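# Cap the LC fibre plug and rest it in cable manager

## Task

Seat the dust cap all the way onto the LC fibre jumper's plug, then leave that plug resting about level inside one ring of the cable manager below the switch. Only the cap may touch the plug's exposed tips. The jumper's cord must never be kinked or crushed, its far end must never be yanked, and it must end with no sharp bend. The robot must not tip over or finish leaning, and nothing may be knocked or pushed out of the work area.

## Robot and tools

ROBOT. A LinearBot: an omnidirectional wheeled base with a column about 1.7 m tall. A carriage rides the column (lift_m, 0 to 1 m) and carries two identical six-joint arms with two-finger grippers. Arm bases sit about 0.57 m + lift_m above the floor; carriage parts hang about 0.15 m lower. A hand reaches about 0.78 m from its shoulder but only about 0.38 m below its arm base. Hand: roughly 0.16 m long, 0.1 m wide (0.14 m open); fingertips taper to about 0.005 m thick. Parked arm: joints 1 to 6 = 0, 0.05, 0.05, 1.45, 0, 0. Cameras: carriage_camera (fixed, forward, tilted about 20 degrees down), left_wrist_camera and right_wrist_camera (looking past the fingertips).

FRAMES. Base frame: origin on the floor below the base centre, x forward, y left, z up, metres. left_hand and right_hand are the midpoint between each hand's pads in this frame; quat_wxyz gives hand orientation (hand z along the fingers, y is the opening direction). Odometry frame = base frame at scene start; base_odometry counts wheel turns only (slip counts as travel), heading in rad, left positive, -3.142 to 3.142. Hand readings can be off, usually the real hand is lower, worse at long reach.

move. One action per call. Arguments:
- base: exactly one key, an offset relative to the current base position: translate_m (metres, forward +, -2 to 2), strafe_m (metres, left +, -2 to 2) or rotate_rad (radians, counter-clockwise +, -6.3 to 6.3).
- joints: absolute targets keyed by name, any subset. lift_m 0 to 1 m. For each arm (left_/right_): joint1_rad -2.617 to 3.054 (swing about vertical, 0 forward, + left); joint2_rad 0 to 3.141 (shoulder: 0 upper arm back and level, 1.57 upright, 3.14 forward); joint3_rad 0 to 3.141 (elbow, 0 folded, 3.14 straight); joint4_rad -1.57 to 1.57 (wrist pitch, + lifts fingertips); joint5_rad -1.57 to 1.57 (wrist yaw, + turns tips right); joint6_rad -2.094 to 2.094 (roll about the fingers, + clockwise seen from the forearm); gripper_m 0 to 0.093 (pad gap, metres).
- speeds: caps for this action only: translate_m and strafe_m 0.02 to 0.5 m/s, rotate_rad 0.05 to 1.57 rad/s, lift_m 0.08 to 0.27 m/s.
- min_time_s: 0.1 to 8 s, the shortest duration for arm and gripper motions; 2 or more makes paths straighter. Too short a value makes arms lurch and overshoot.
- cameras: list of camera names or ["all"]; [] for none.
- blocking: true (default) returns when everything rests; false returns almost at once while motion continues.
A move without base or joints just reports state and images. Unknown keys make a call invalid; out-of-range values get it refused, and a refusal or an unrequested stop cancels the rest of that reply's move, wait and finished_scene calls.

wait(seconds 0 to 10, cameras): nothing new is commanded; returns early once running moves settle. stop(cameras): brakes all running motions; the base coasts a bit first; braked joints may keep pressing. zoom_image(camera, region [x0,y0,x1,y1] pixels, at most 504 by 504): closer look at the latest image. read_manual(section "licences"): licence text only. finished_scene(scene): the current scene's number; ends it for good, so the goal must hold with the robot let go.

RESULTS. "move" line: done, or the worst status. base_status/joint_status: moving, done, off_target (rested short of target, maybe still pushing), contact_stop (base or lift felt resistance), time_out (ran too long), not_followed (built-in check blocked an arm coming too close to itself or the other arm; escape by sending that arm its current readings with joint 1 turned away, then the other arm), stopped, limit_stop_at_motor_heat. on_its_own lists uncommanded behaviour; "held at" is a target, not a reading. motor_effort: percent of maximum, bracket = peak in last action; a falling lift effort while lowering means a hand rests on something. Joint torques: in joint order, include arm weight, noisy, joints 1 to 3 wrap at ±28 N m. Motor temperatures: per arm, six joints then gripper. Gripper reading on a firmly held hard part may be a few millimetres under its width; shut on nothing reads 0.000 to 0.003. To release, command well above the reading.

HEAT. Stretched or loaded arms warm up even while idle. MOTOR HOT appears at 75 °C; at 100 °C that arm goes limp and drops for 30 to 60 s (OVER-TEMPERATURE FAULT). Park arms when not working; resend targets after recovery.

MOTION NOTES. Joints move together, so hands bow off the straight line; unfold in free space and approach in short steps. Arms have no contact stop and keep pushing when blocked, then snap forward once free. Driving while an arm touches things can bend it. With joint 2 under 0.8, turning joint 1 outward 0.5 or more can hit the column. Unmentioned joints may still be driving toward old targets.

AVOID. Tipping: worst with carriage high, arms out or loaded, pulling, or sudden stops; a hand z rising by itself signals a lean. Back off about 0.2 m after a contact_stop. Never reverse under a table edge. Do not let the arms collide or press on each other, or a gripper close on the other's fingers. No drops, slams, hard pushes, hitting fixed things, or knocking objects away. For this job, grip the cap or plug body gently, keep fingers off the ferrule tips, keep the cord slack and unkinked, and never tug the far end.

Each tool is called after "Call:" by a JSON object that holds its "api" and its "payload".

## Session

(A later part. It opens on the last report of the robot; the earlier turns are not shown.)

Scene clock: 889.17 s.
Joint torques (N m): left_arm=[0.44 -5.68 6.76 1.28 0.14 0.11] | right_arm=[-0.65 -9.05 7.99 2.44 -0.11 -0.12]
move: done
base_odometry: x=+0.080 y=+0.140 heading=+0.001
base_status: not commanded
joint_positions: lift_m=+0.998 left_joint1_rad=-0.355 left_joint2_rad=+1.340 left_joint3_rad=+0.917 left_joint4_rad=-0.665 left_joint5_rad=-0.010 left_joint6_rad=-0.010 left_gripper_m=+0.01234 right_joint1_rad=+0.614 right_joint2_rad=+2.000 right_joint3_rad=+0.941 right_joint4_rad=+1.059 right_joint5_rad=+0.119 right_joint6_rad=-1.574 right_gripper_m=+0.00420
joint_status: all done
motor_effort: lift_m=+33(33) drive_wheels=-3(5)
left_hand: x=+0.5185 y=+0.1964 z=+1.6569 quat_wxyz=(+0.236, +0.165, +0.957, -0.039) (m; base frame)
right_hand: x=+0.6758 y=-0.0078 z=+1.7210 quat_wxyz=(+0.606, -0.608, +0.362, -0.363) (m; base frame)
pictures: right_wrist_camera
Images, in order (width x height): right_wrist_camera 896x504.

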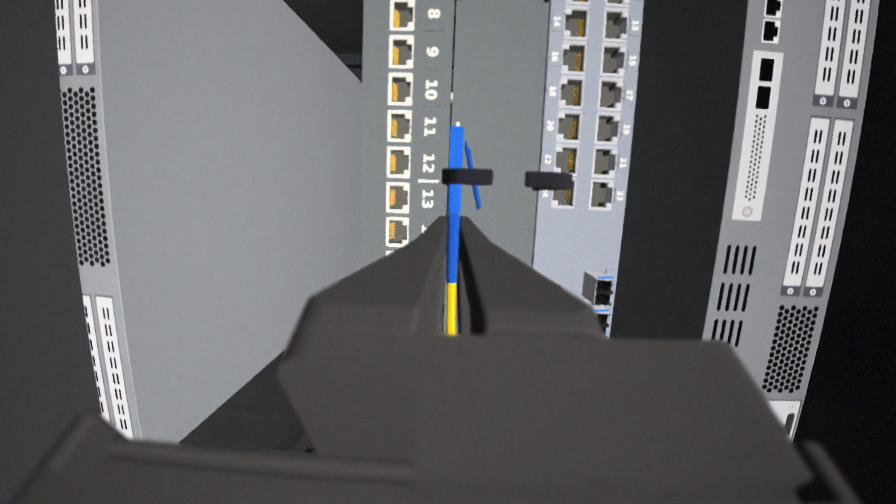

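Call:
{"api": "move", "payload": {"joints": {"right_gripper_m": 0.0}, "min_time_s": 2, "cameras": ["right_wrist_camera"]}}

Call:
{"api": "zoom_image", "payload": {"camera": "right_wrist_camera", "region": [370, 120, 530, 300]}}

Scene clock: 897.43 s.
Joint torques (N m): left_arm=[0.44 -5.71 6.75 1.29 0.14 0.11] | right_arm=[-0.65 -9.06 8.01 2.44 -0.1 -0.12]
move: done
base_odometry: x=+0.080 y=+0.140 heading=+0.001
base_status: not commanded
joint_positions: lift_m=+0.998 left_joint1_rad=-0.355 left_joint2_rad=+1.340 left_joint3_rad=+0.917 left_joint4_rad=-0.665 left_joint5_rad=-0.010 left_joint6_rad=-0.010 left_gripper_m=+0.01234 right_joint1_rad=+0.614 right_joint2_rad=+2.000 right_joint3_rad=+0.941 right_joint4_rad=+1.059 right_joint5_rad=+0.119 right_joint6_rad=-1.574 right_gripper_m=+0.00387
joint_status: all done
motor_effort: lift_m=+33(33) drive_wheels=+0(6)
left_hand: x=+0.5185 y=+0.1964 z=+1.6569 quat_wxyz=(+0.236, +0.165, +0.957, -0.039) (m; base frame)
right_hand: x=+0.6758 y=-0.0078 z=+1.7210 quat_wxyz=(+0.606, -0.608, +0.362, -0.363) (m; base frame)
pictures: right_wrist_camera
Images, in order (width x height): right_wrist_camera 896x504.

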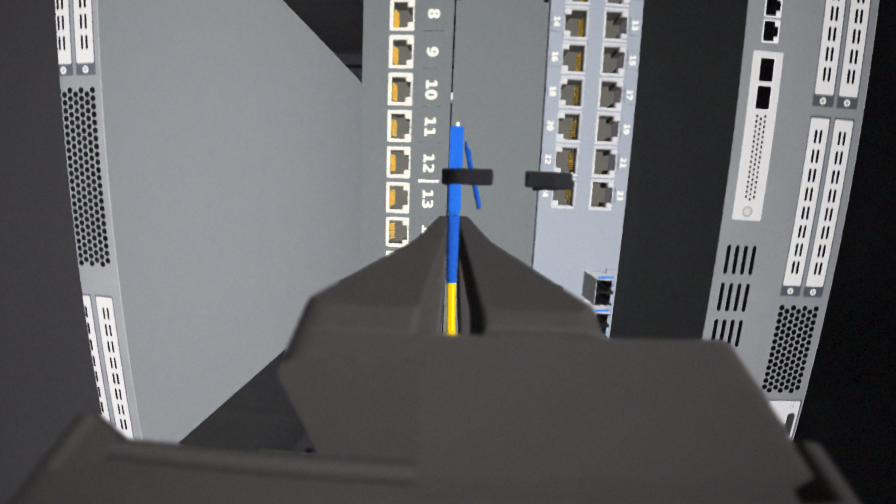

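Scaled by 2.800 from the camera's 896x504 image, which has a finer 1280x720 frame.

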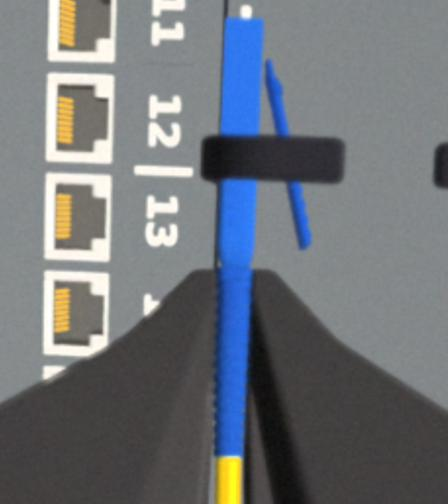

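Call:
{"api": "move", "payload": {"joints": {"lift_m": 1.0, "right_joint1_rad": 0.540, "right_joint2_rad": 1.945, "right_joint3_rad": 0.858, "right_joint4_rad": 1.083, "right_joint5_rad": 0.045, "right_joint6_rad": -1.583}, "speeds": {"lift_m": 0.08}, "min_time_s": 2.5, "cameras": ["right_wrist_camera", "carriage_camera"]}}

Call:
{"api": "zoom_image", "payload": {"camera": "right_wrist_camera", "region": [350, 60, 550, 340]}}

Scene clock: 946.20 s.
Joint torques (N m): left_arm=[0.43 -5.63 6.75 1.28 0.14 0.11] | right_arm=[-0.72 -12.68 4.74 2.61 -0.09 -0.12]
Motor temperatures (°C): left_arm=[29 43 50 37 29 33 36] | right_arm=[31 45 46 51 31 30 34]
move: done
base_odometry: x=+0.080 y=+0.140 heading=+0.001
base_status: not commanded
joint_positions: lift_m=+1.000 left_joint1_rad=-0.355 left_joint2_rad=+1.339 left_joint3_rad=+0.917 left_joint4_rad=-0.665 left_joint5_rad=-0.010 left_joint6_rad=-0.010 left_gripper_m=+0.01234 right_joint1_rad=+0.547 right_joint2_rad=+1.971 right_joint3_rad=+0.872 right_joint4_rad=+1.088 right_joint5_rad=+0.054 right_joint6_rad=-1.574 right_gripper_m=+0.00387
joint_status: all done
motor_effort: lift_m=+36(41) drive_wheels=+1(6)
left_hand: x=+0.5187 y=+0.1963 z=+1.6595 quat_wxyz=(+0.237, +0.165, +0.957, -0.039) (m; base frame)
right_hand: x=+0.6775 y=-0.0366 z=+1.7166 quat_wxyz=(+0.603, -0.611, +0.364, -0.362) (m; base frame)
pictures: carriage_camera, right_wrist_camera
Images, in order (width x height): carriage_camera 896x504, right_wrist_camera 896x504.

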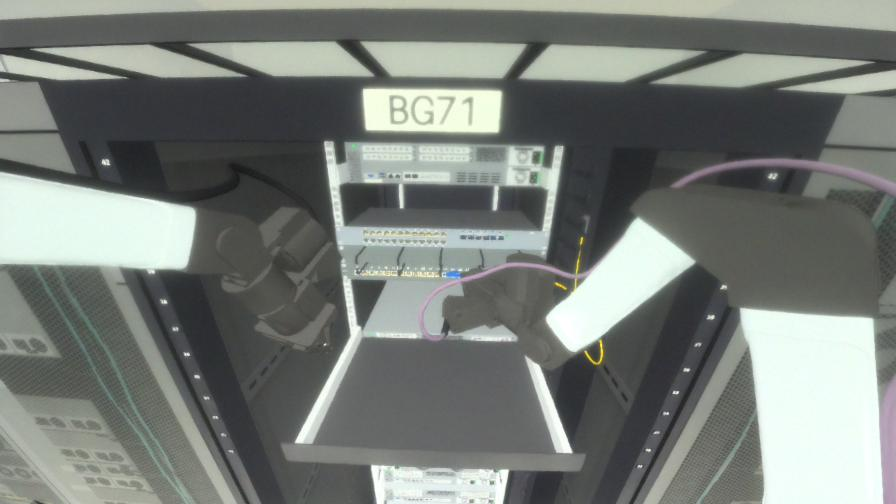

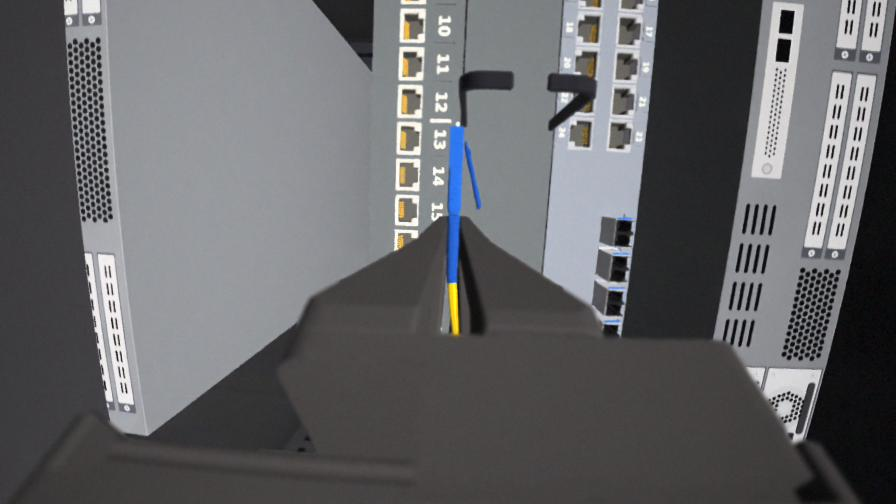

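Scaled by 1.800 from the camera's 896x504 image, which has a finer 1280x720 frame.

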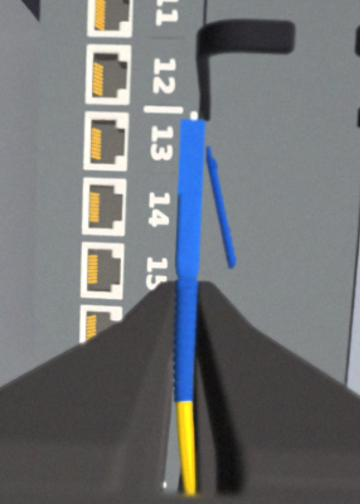

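Call:
{"api": "move", "payload": {"joints": {"right_joint1_rad": 0.401, "right_joint2_rad": 1.985, "right_joint3_rad": 0.904, "right_joint4_rad": 1.083, "right_joint5_rad": -0.402, "right_joint6_rad": -1.583}, "min_time_s": 2.5, "cameras": ["right_wrist_camera"]}}

Call:
{"api": "zoom_image", "payload": {"camera": "right_wrist_camera", "region": [350, 60, 550, 340]}}

Scene clock: 960.10 s.
Joint torques (N m): left_arm=[0.44 -5.61 6.74 1.28 0.13 0.11] | right_arm=[-0.95 -8.91 8.06 2.48 -0.04 -0.11]
move: done
base_odometry: x=+0.080 y=+0.140 heading=+0.001
base_status: not commanded
joint_positions: lift_m=+1.000 left_joint1_rad=-0.355 left_joint2_rad=+1.339 left_joint3_rad=+0.917 left_joint4_rad=-0.665 left_joint5_rad=-0.010 left_joint6_rad=-0.010 left_gripper_m=+0.01234 right_joint1_rad=+0.410 right_joint2_rad=+1.971 right_joint3_rad=+0.880 right_joint4_rad=+1.088 right_joint5_rad=-0.400 right_joint6_rad=-1.574 right_gripper_m=+0.00386
joint_status: all done
motor_effort: lift_m=+36(37) drive_wheels=+0(5)
left_hand: x=+0.5187 y=+0.1963 z=+1.6595 quat_wxyz=(+0.237, +0.165, +0.957, -0.039) (m; base frame)
right_hand: x=+0.6682 y=-0.0360 z=+1.7199 quat_wxyz=(+0.655, -0.658, +0.262, -0.263) (m; base frame)
pictures: right_wrist_camera
Images, in order (width x height): right_wrist_camera 896x504.

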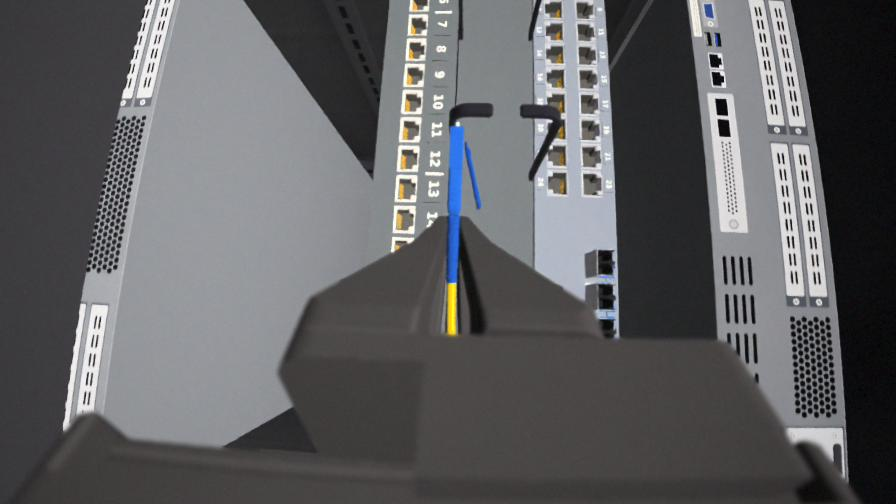

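Scaled by 1.800 from the camera's 896x504 image, which has a finer 1280x720 frame.

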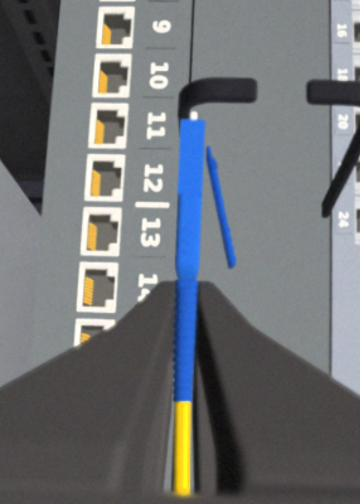

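Call:
{"api": "move", "payload": {"joints": {"right_joint1_rad": 0.291, "right_joint2_rad": 2.053, "right_joint3_rad": 1.012, "right_joint4_rad": 1.026, "right_joint5_rad": -0.805, "right_joint6_rad": -1.583}, "min_time_s": 2.5, "cameras": ["all"]}}

Call:
{"api": "zoom_image", "payload": {"camera": "right_wrist_camera", "region": [350, 60, 550, 340]}}

Call:
{"api": "zoom_image", "payload": {"camera": "carriage_camera", "region": [400, 220, 620, 370]}}

Scene clock: 969.27 s.
Joint torques (N m): left_arm=[0.46 -5.63 6.72 1.28 0.14 0.11] | right_arm=[-1.59 -8.75 8.18 2.01 0.15 -0.11]
move: done
base_odometry: x=+0.080 y=+0.140 heading=+0.001
base_status: not commanded
joint_positions: lift_m=+1.000 left_joint1_rad=-0.355 left_joint2_rad=+1.339 left_joint3_rad=+0.917 left_joint4_rad=-0.665 left_joint5_rad=-0.010 left_joint6_rad=-0.010 left_gripper_m=+0.01234 right_joint1_rad=+0.306 right_joint2_rad=+2.032 right_joint3_rad=+0.987 right_joint4_rad=+1.047 right_joint5_rad=-0.823 right_joint6_rad=-1.575 right_gripper_m=+0.00386
joint_status: all done
motor_effort: lift_m=+36(36) drive_wheels=+1(5)
left_hand: x=+0.5187 y=+0.1963 z=+1.6595 quat_wxyz=(+0.237, +0.165, +0.957, -0.039) (m; base frame)
right_hand: x=+0.6578 y=-0.0331 z=+1.7226 quat_wxyz=(+0.690, -0.690, +0.152, -0.157) (m; base frame)
pictures: carriage_camera, left_wrist_camera, right_wrist_camera
Images, in order (width x height): carriage_camera 896x504, left_wrist_camera 896x504, right_wrist_camera 896x504.

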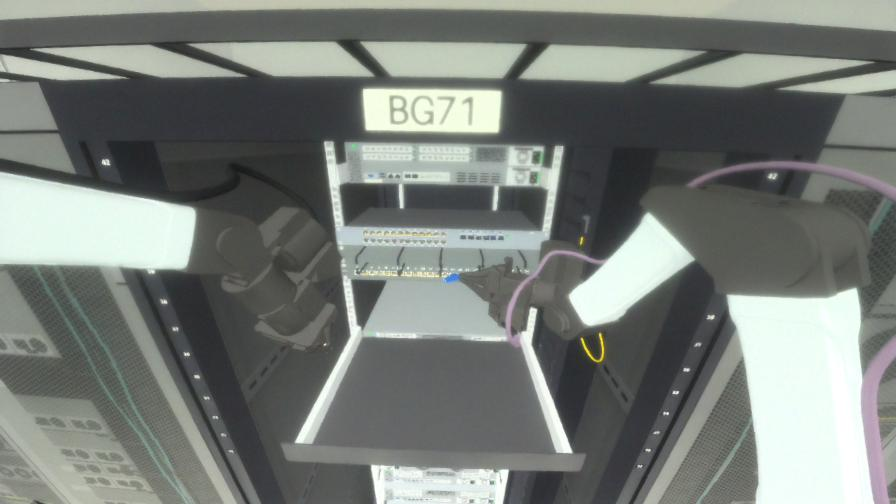

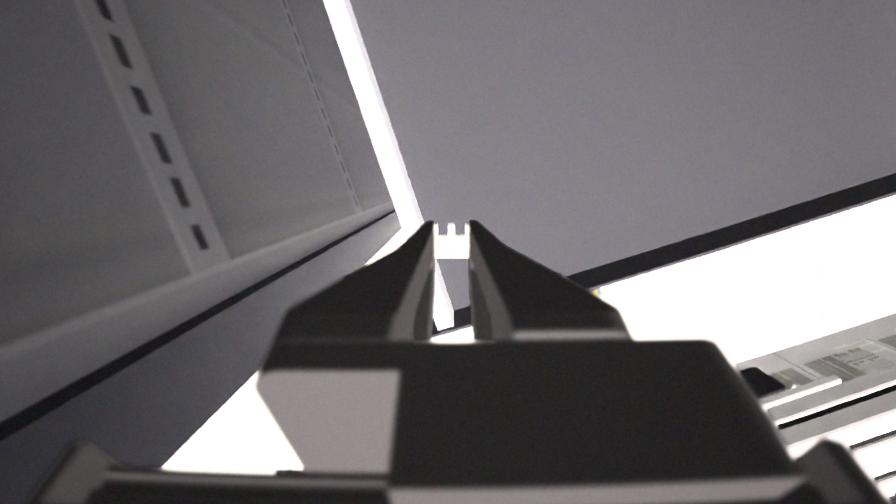

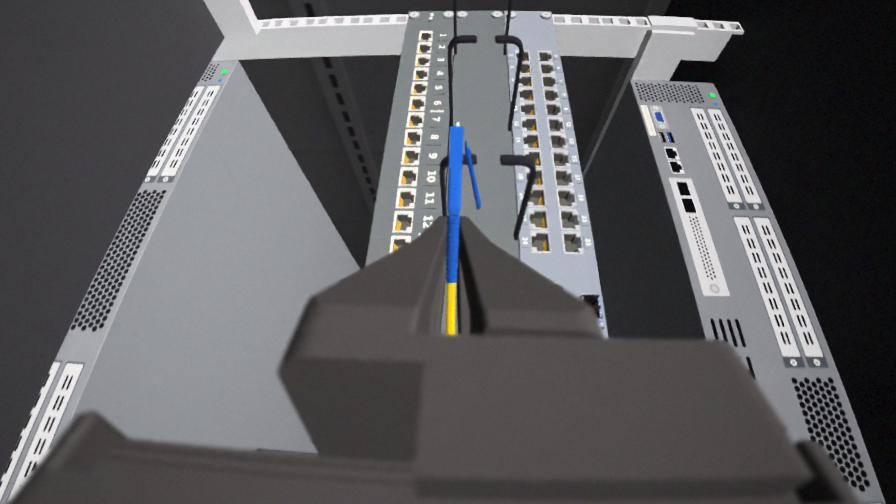

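Scaled by 1.800 from the camera's 896x504 image, which has a finer 1280x720 frame.

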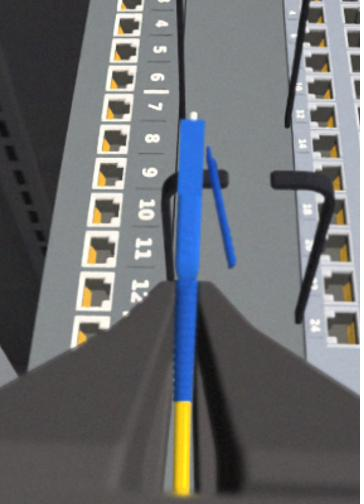

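Scaled by 2.291 from the camera's 896x504 image, which has a finer 1280x720 frame.

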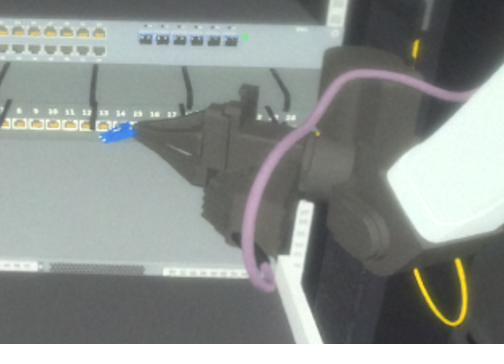

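Call:
{"api": "move", "payload": {"joints": {"lift_m": 0.965, "right_joint2_rad": 1.916, "right_joint3_rad": 1.05, "right_joint4_rad": 0.891}, "speeds": {"lift_m": 0.08}, "min_time_s": 0.8}}

Call:
{"api": "move", "payload": {"joints": {"lift_m": 0.93, "right_joint2_rad": 1.838, "right_joint3_rad": 1.109, "right_joint4_rad": 0.754}, "speeds": {"lift_m": 0.08}, "min_time_s": 0.8, "cameras": ["right_wrist_camera", "carriage_camera"]}}

Call:
{"api": "zoom_image", "payload": {"camera": "carriage_camera", "region": [380, 150, 600, 300]}}

Scene clock: 1071.13 s.
Joint torques (N m): left_arm=[0.46 -5.6 6.8 1.28 0.13 0.11] | right_arm=[-0.83 -13.79 9.62 2.44 0.16 -0.07]
Motor temperatures (°C): left_arm=[29 43 50 37 29 33 36] | right_arm=[31 43 48 46 31 30 36]
move: done
base_odometry: x=+0.080 y=+0.140 heading=+0.001
base_status: not commanded
joint_positions: lift_m=+0.965 left_joint1_rad=-0.355 left_joint2_rad=+1.338 left_joint3_rad=+0.917 left_joint4_rad=-0.665 left_joint5_rad=-0.010 left_joint6_rad=-0.010 left_gripper_m=+0.01234 right_joint1_rad=+0.298 right_joint2_rad=+1.951 right_joint3_rad=+1.014 right_joint4_rad=+0.879 right_joint5_rad=-0.823 right_joint6_rad=-1.578 right_gripper_m=+0.00385
joint_status: all done
motor_effort: lift_m=+35(35) drive_wheels=+0(5)
left_hand: x=+0.5184 y=+0.1964 z=+1.6245 quat_wxyz=(+0.237, +0.165, +0.957, -0.039) (m; base frame)
right_hand: x=+0.6590 y=-0.0372 z=+1.7046 quat_wxyz=(+0.678, -0.700, +0.173, -0.142) (m; base frame)
pictures: none

Scene clock: 1072.30 s.
Joint torques (N m): left_arm=[0.44 -5.55 6.8 1.3 0.14 0.11] | right_arm=[-0.76 -13.56 10.21 2.43 0.13 -0.07]
move: done
base_odometry: x=+0.080 y=+0.140 heading=+0.001
base_status: not commanded
joint_positions: lift_m=+0.930 left_joint1_rad=-0.355 left_joint2_rad=+1.338 left_joint3_rad=+0.917 left_joint4_rad=-0.666 left_joint5_rad=-0.010 left_joint6_rad=-0.010 left_gripper_m=+0.01234 right_joint1_rad=+0.298 right_joint2_rad=+1.874 right_joint3_rad=+1.072 right_joint4_rad=+0.742 right_joint5_rad=-0.823 right_joint6_rad=-1.578 right_gripper_m=+0.00385
joint_status: all done
motor_effort: lift_m=+34(35) drive_wheels=+6(6)
left_hand: x=+0.5182 y=+0.1965 z=+1.5895 quat_wxyz=(+0.236, +0.165, +0.957, -0.039) (m; base frame)
right_hand: x=+0.6598 y=-0.0370 z=+1.7037 quat_wxyz=(+0.678, -0.700, +0.173, -0.142) (m; base frame)
pictures: carriage_camera, right_wrist_camera
Images, in order (width x height): carriage_camera 896x504, right_wrist_camera 896x504.

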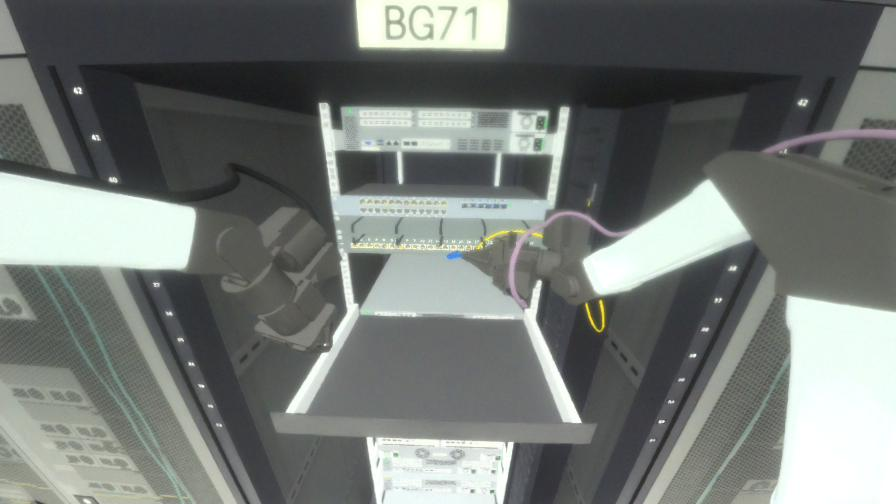

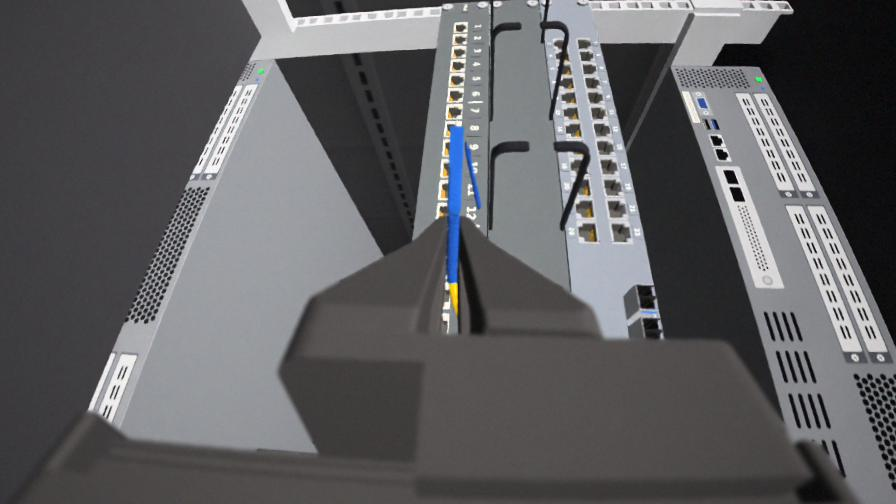

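Scaled by 2.291 from the camera's 896x504 image, which has a finer 1280x720 frame.

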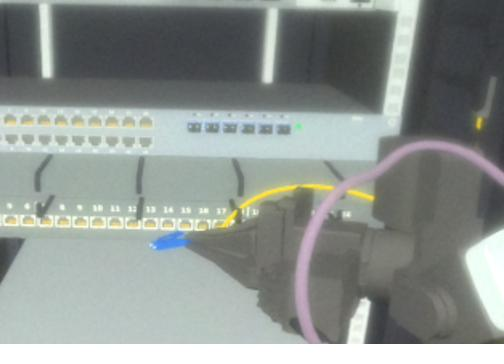

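Call:
{"api": "move", "payload": {"joints": {"right_joint1_rad": 0.312, "right_joint2_rad": 1.822, "right_joint3_rad": 1.125, "right_joint4_rad": 0.795}, "min_time_s": 1, "cameras": ["right_wrist_camera"]}}

Scene clock: 1082.33 s.
Joint torques (N m): left_arm=[0.44 -5.53 6.84 1.3 0.14 0.11] | right_arm=[0.58 -14.78 11.52 2.98 0.13 -0.07]
move: off_target
base_odometry: x=+0.080 y=+0.140 heading=+0.001
base_status: not commanded
joint_positions: lift_m=+0.930 left_joint1_rad=-0.355 left_joint2_rad=+1.338 left_joint3_rad=+0.917 left_joint4_rad=-0.666 left_joint5_rad=-0.010 left_joint6_rad=-0.010 left_gripper_m=+0.01234 right_joint1_rad=+0.306 right_joint2_rad=+1.871 right_joint3_rad=+1.073 right_joint4_rad=+0.738 right_joint5_rad=-0.823 right_joint6_rad=-1.578 right_gripper_m=+0.00384
joint_status: right_joint4_rad off_target (ended at +0.738, target +0.795); the others done
motor_effort: lift_m=+35(35) drive_wheels=+3(6)
left_hand: x=+0.5182 y=+0.1965 z=+1.5895 quat_wxyz=(+0.236, +0.165, +0.957, -0.039) (m; base frame)
right_hand: x=+0.6574 y=-0.0335 z=+1.7048 quat_wxyz=(+0.678, -0.701, +0.171, -0.139) (m; base frame)
pictures: right_wrist_camera
Images, in order (width x height): right_wrist_camera 896x504.

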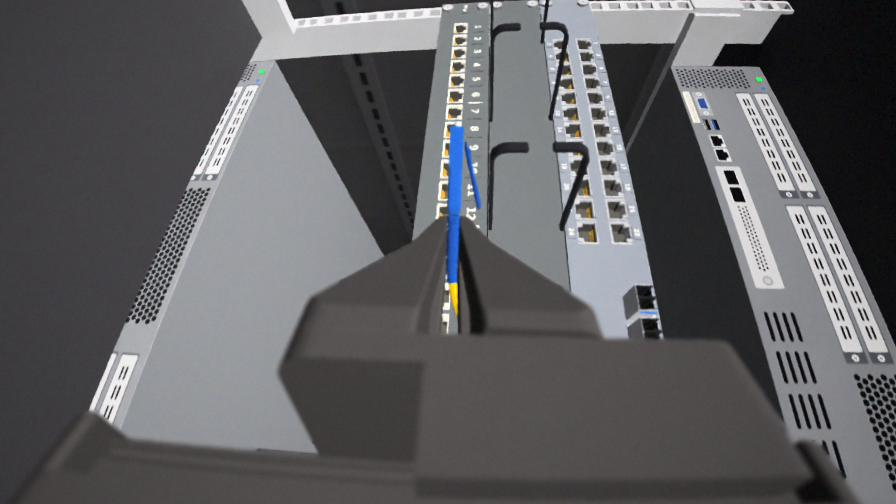

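Call:
{"api": "move", "payload": {"joints": {"right_joint1_rad": 0.327, "right_joint2_rad": 1.822, "right_joint3_rad": 0.955, "right_joint4_rad": 0.885, "right_joint5_rad": -0.776}, "min_time_s": 1.2}}

Call:
{"api": "move", "payload": {"joints": {"right_joint1_rad": 0.327, "right_joint2_rad": 1.775, "right_joint3_rad": 1.02, "right_joint4_rad": 0.79, "right_joint5_rad": -0.776}, "min_time_s": 1.2, "cameras": ["right_wrist_camera", "carriage_camera"]}}

Call:
{"api": "zoom_image", "payload": {"camera": "carriage_camera", "region": [380, 150, 600, 300]}}

Scene clock: 1109.23 s.
Joint torques (N m): left_arm=[0.46 -5.55 6.8 1.29 0.14 0.1] | right_arm=[0.49 -11.44 5.3 2.22 0.1 -0.06]
Motor temperatures (°C): left_arm=[29 43 51 37 29 33 36] | right_arm=[31 53 56 50 31 30 36]
move: done
base_odometry: x=+0.080 y=+0.140 heading=+0.001
base_status: not commanded
joint_positions: lift_m=+0.930 left_joint1_rad=-0.355 left_joint2_rad=+1.338 left_joint3_rad=+0.917 left_joint4_rad=-0.666 left_joint5_rad=-0.010 left_joint6_rad=-0.010 left_gripper_m=+0.01234 right_joint1_rad=+0.322 right_joint2_rad=+1.841 right_joint3_rad=+0.971 right_joint4_rad=+0.889 right_joint5_rad=-0.785 right_joint6_rad=-1.578 right_gripper_m=+0.00383
joint_status: all done
motor_effort: lift_m=+34(35) drive_wheels=+1(7)
left_hand: x=+0.5182 y=+0.1965 z=+1.5895 quat_wxyz=(+0.236, +0.165, +0.957, -0.039) (m; base frame)
right_hand: x=+0.6425 y=-0.0349 z=+1.7073 quat_wxyz=(+0.691, -0.685, +0.154, -0.171) (m; base frame)
pictures: none

Scene clock: 1110.73 s.
Joint torques (N m): left_arm=[0.44 -5.55 6.8 1.3 0.14 0.11] | right_arm=[0.47 -11.95 9.02 2.11 0.08 -0.07]
Motor temperatures (°C): left_arm=[29 43 51 37 29 33 36] | right_arm=[31 53 55 49 31 30 36]
move: done
base_odometry: x=+0.080 y=+0.140 heading=+0.001
base_status: not commanded
joint_positions: lift_m=+0.930 left_joint1_rad=-0.355 left_joint2_rad=+1.338 left_joint3_rad=+0.917 left_joint4_rad=-0.666 left_joint5_rad=-0.010 left_joint6_rad=-0.010 left_gripper_m=+0.01234 right_joint1_rad=+0.322 right_joint2_rad=+1.801 right_joint3_rad=+0.996 right_joint4_rad=+0.806 right_joint5_rad=-0.784 right_joint6_rad=-1.578 right_gripper_m=+0.00383
joint_status: all done
motor_effort: lift_m=+35(35) drive_wheels=+1(6)
left_hand: x=+0.5182 y=+0.1965 z=+1.5895 quat_wxyz=(+0.236, +0.165, +0.957, -0.039) (m; base frame)
right_hand: x=+0.6416 y=-0.0351 z=+1.7201 quat_wxyz=(+0.688, -0.688, +0.160, -0.166) (m; base frame)
pictures: carriage_camera, right_wrist_camera
Images, in order (width x height): carriage_camera 896x504, right_wrist_camera 896x504.

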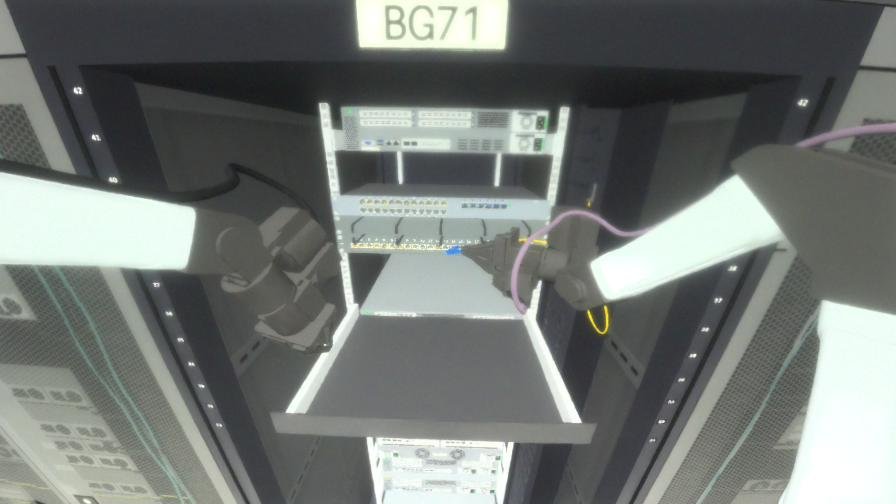

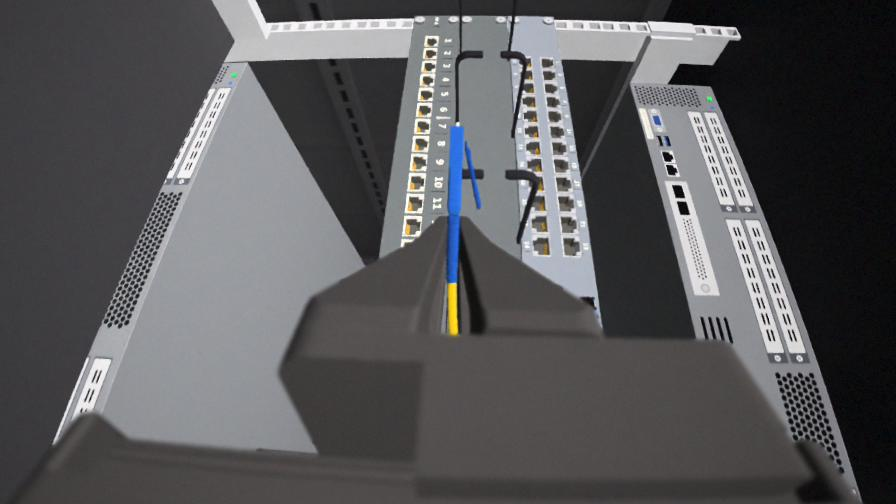

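Scaled by 2.291 from the camera's 896x504 image, which has a finer 1280x720 frame.

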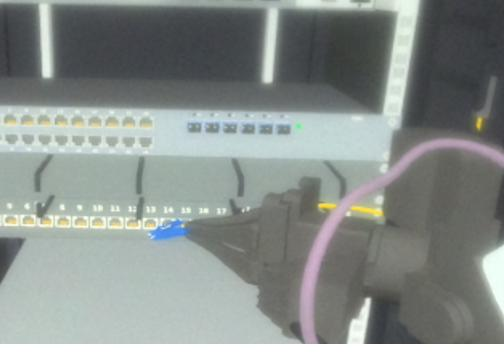

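Call:
{"api": "move", "payload": {"joints": {"left_joint1_rad": -0.554, "left_joint2_rad": 2.009, "left_joint3_rad": 2.255, "left_joint4_rad": -1.365, "left_joint5_rad": 0.197, "left_joint6_rad": 0.379}, "min_time_s": 3, "cameras": ["all"]}}

Call:
{"api": "zoom_image", "payload": {"camera": "left_wrist_camera", "region": [350, 60, 600, 280]}}

Call:
{"api": "zoom_image", "payload": {"camera": "carriage_camera", "region": [360, 180, 560, 300]}}

Scene clock: 1133.87 s.
Joint torques (N m): left_arm=[-0.77 -8.94 11.26 1.04 0.29 0.12] | right_arm=[0.46 -11.96 9.01 2.14 0.06 -0.07]
move: done
base_odometry: x=+0.080 y=+0.140 heading=+0.001
base_status: not commanded
joint_positions: lift_m=+0.930 left_joint1_rad=-0.544 left_joint2_rad=+2.003 left_joint3_rad=+2.206 left_joint4_rad=-1.355 left_joint5_rad=+0.183 left_joint6_rad=+0.367 left_gripper_m=+0.01234 right_joint1_rad=+0.322 right_joint2_rad=+1.801 right_joint3_rad=+0.996 right_joint4_rad=+0.804 right_joint5_rad=-0.783 right_joint6_rad=-1.578 right_gripper_m=+0.00383
joint_status: all done
motor_effort: lift_m=+35(35) drive_wheels=+3(7)
left_hand: x=+0.5910 y=+0.0427 z=+1.7216 quat_wxyz=(+0.198, +0.446, +0.866, -0.107) (m; base frame)
right_hand: x=+0.6419 y=-0.0352 z=+1.7195 quat_wxyz=(+0.687, -0.689, +0.161, -0.166) (m; base frame)
pictures: carriage_camera, left_wrist_camera, right_wrist_camera
Images, in order (width x height): carriage_camera 896x504, left_wrist_camera 896x504, right_wrist_camera 896x504.

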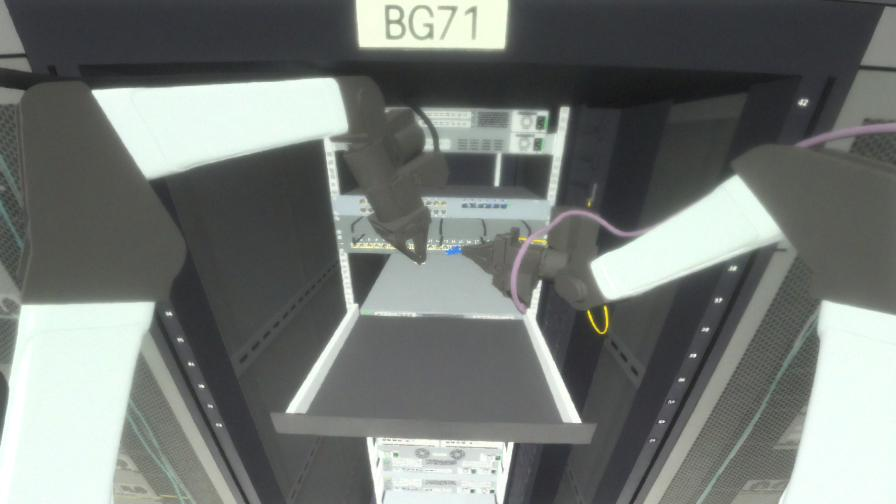

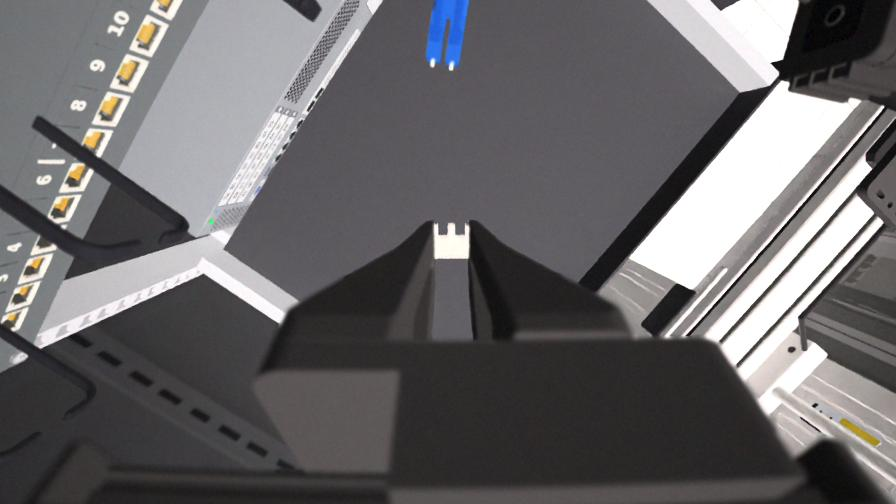

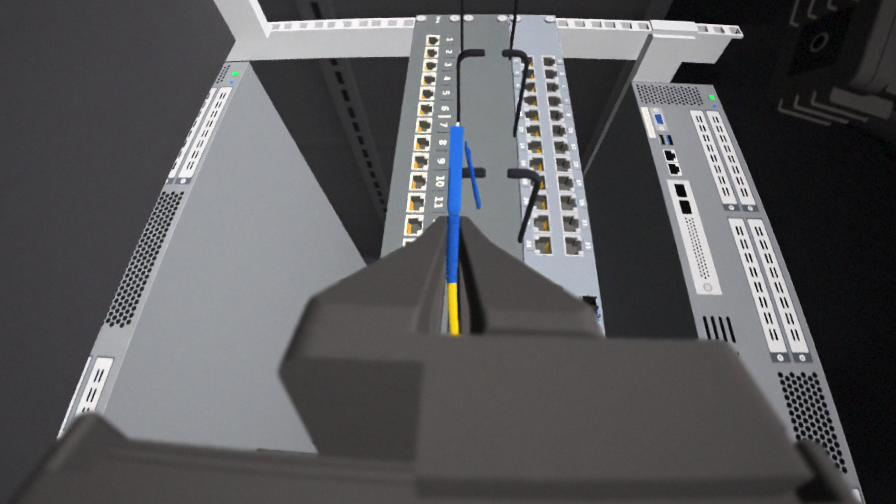

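Scaled by 2.016 from the camera's 896x504 image, which has a finer 1280x720 frame.

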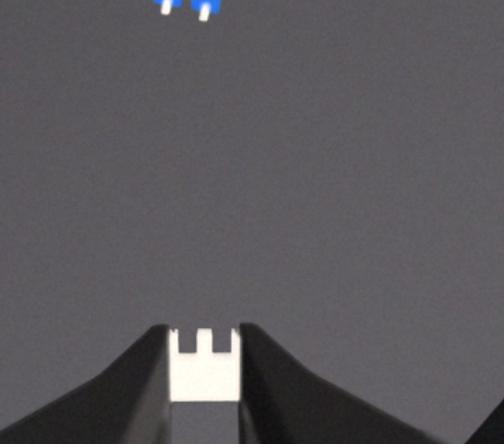

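Scaled by 2.520 from the camera's 896x504 image, which has a finer 1280x720 frame.

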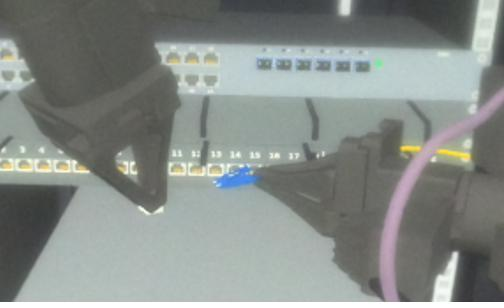

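Call:
{"api": "zoom_image", "payload": {"camera": "left_wrist_camera", "region": [400, 0, 500, 90]}}

Call:
{"api": "zoom_image", "payload": {"camera": "left_wrist_camera", "region": [410, 200, 495, 275]}}

Scaled by 5.040 from the camera's 896x504 image, which has a finer 1280x720 frame.

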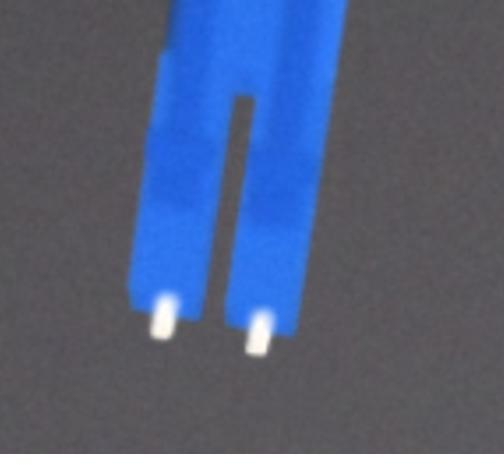

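Scaled by 5.929 from the camera's 896x504 image, which has a finer 1280x720 frame.

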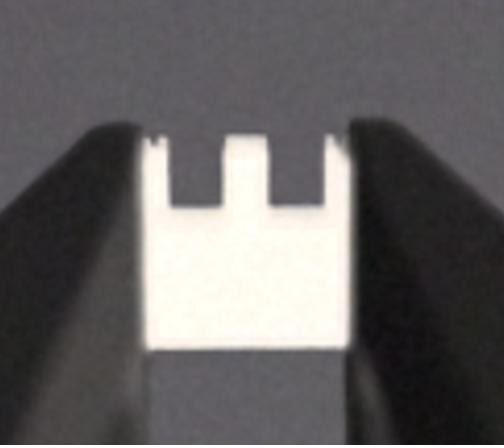

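Call:
{"api": "move", "payload": {"joints": {"right_joint1_rad": 0.270, "right_joint2_rad": 1.891, "right_joint3_rad": 1.118, "right_joint4_rad": 0.760, "right_joint5_rad": -1.08, "right_joint6_rad": -1.583}, "min_time_s": 2.5, "cameras": ["left_wrist_camera", "right_wrist_camera", "carriage_camera"]}}

Call:
{"api": "zoom_image", "payload": {"camera": "carriage_camera", "region": [360, 180, 560, 300]}}

Call:
{"api": "zoom_image", "payload": {"camera": "left_wrist_camera", "region": [380, 20, 530, 170]}}

Scene clock: 1199.83 s.
Joint torques (N m): left_arm=[-0.77 -8.95 11.26 1.03 0.29 0.12] | right_arm=[-0.75 -8.46 8.98 1.89 -0.17 -0.06]
Motor temperatures (°C): left_arm=[29 46 62 37 29 33 36] | right_arm=[31 48 51 46 31 30 36]
move: done
base_odometry: x=+0.080 y=+0.140 heading=+0.001
base_status: not commanded
joint_positions: lift_m=+0.930 left_joint1_rad=-0.544 left_joint2_rad=+2.003 left_joint3_rad=+2.206 left_joint4_rad=-1.356 left_joint5_rad=+0.184 left_joint6_rad=+0.368 left_gripper_m=+0.01234 right_joint1_rad=+0.277 right_joint2_rad=+1.873 right_joint3_rad=+1.094 right_joint4_rad=+0.776 right_joint5_rad=-1.066 right_joint6_rad=-1.578 right_gripper_m=+0.00383
joint_status: all done
motor_effort: lift_m=+34(35) drive_wheels=+3(6)
left_hand: x=+0.5907 y=+0.0427 z=+1.7215 quat_wxyz=(+0.198, +0.446, +0.866, -0.108) (m; base frame)
right_hand: x=+0.6287 y=-0.0310 z=+1.7199 quat_wxyz=(+0.702, -0.703, +0.078, -0.082) (m; base frame)
pictures: carriage_camera, left_wrist_camera, right_wrist_camera
Images, in order (width x height): carriage_camera 896x504, left_wrist_camera 896x504, right_wrist_camera 896x504.

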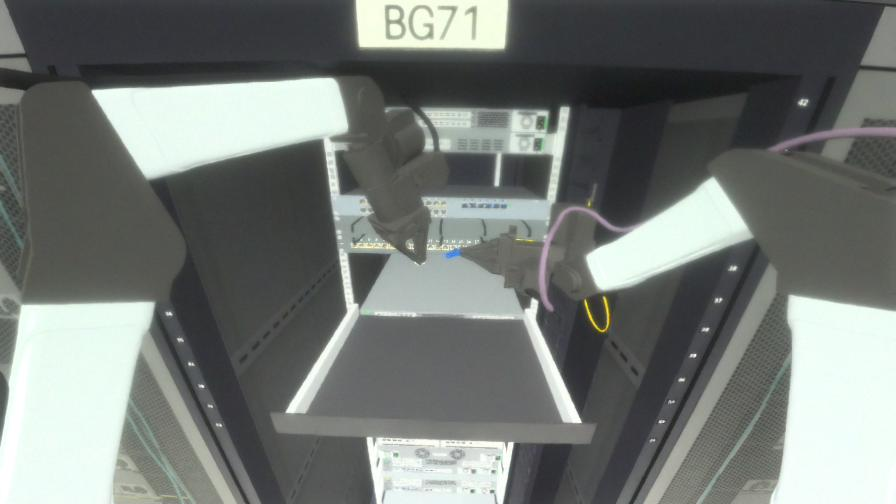

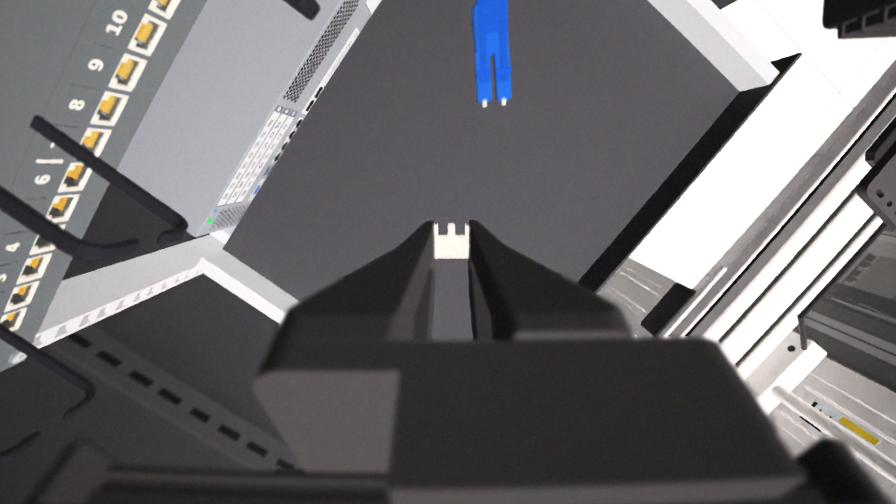

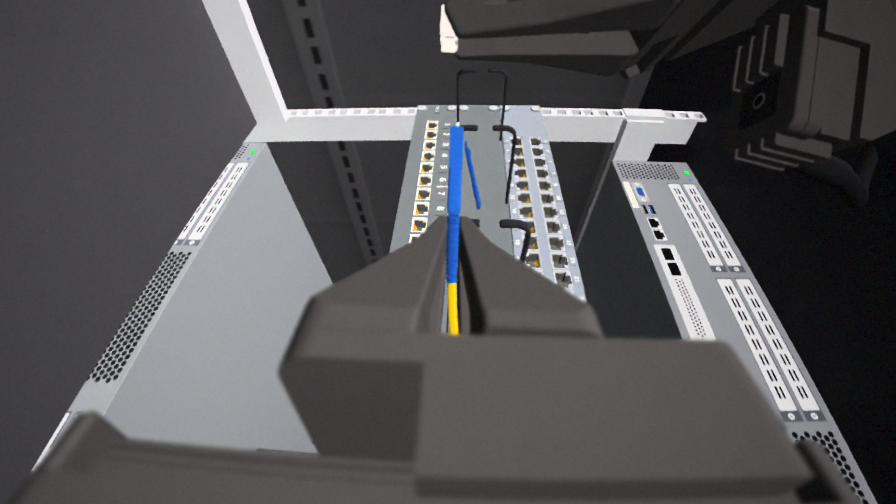

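Scaled by 2.520 from the camera's 896x504 image, which has a finer 1280x720 frame.

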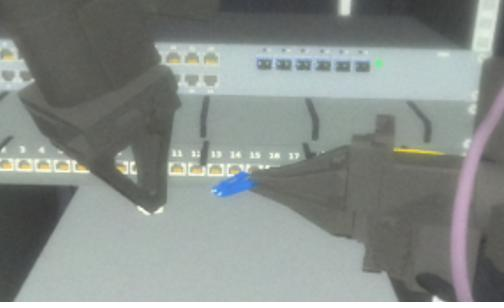

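Scaled by 3.360 from the camera's 896x504 image, which has a finer 1280x720 frame.

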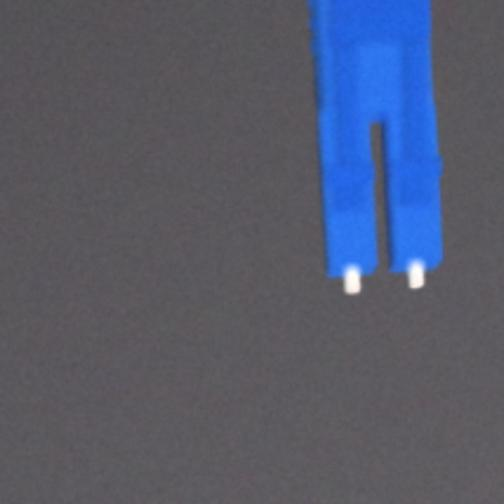

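Call:
{"api": "zoom_image", "payload": {"camera": "right_wrist_camera", "region": [400, 0, 520, 140]}}

Scaled by 3.600 from the camera's 896x504 image, which has a finer 1280x720 frame.

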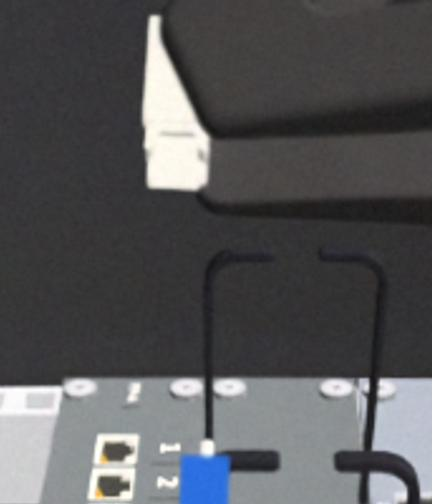

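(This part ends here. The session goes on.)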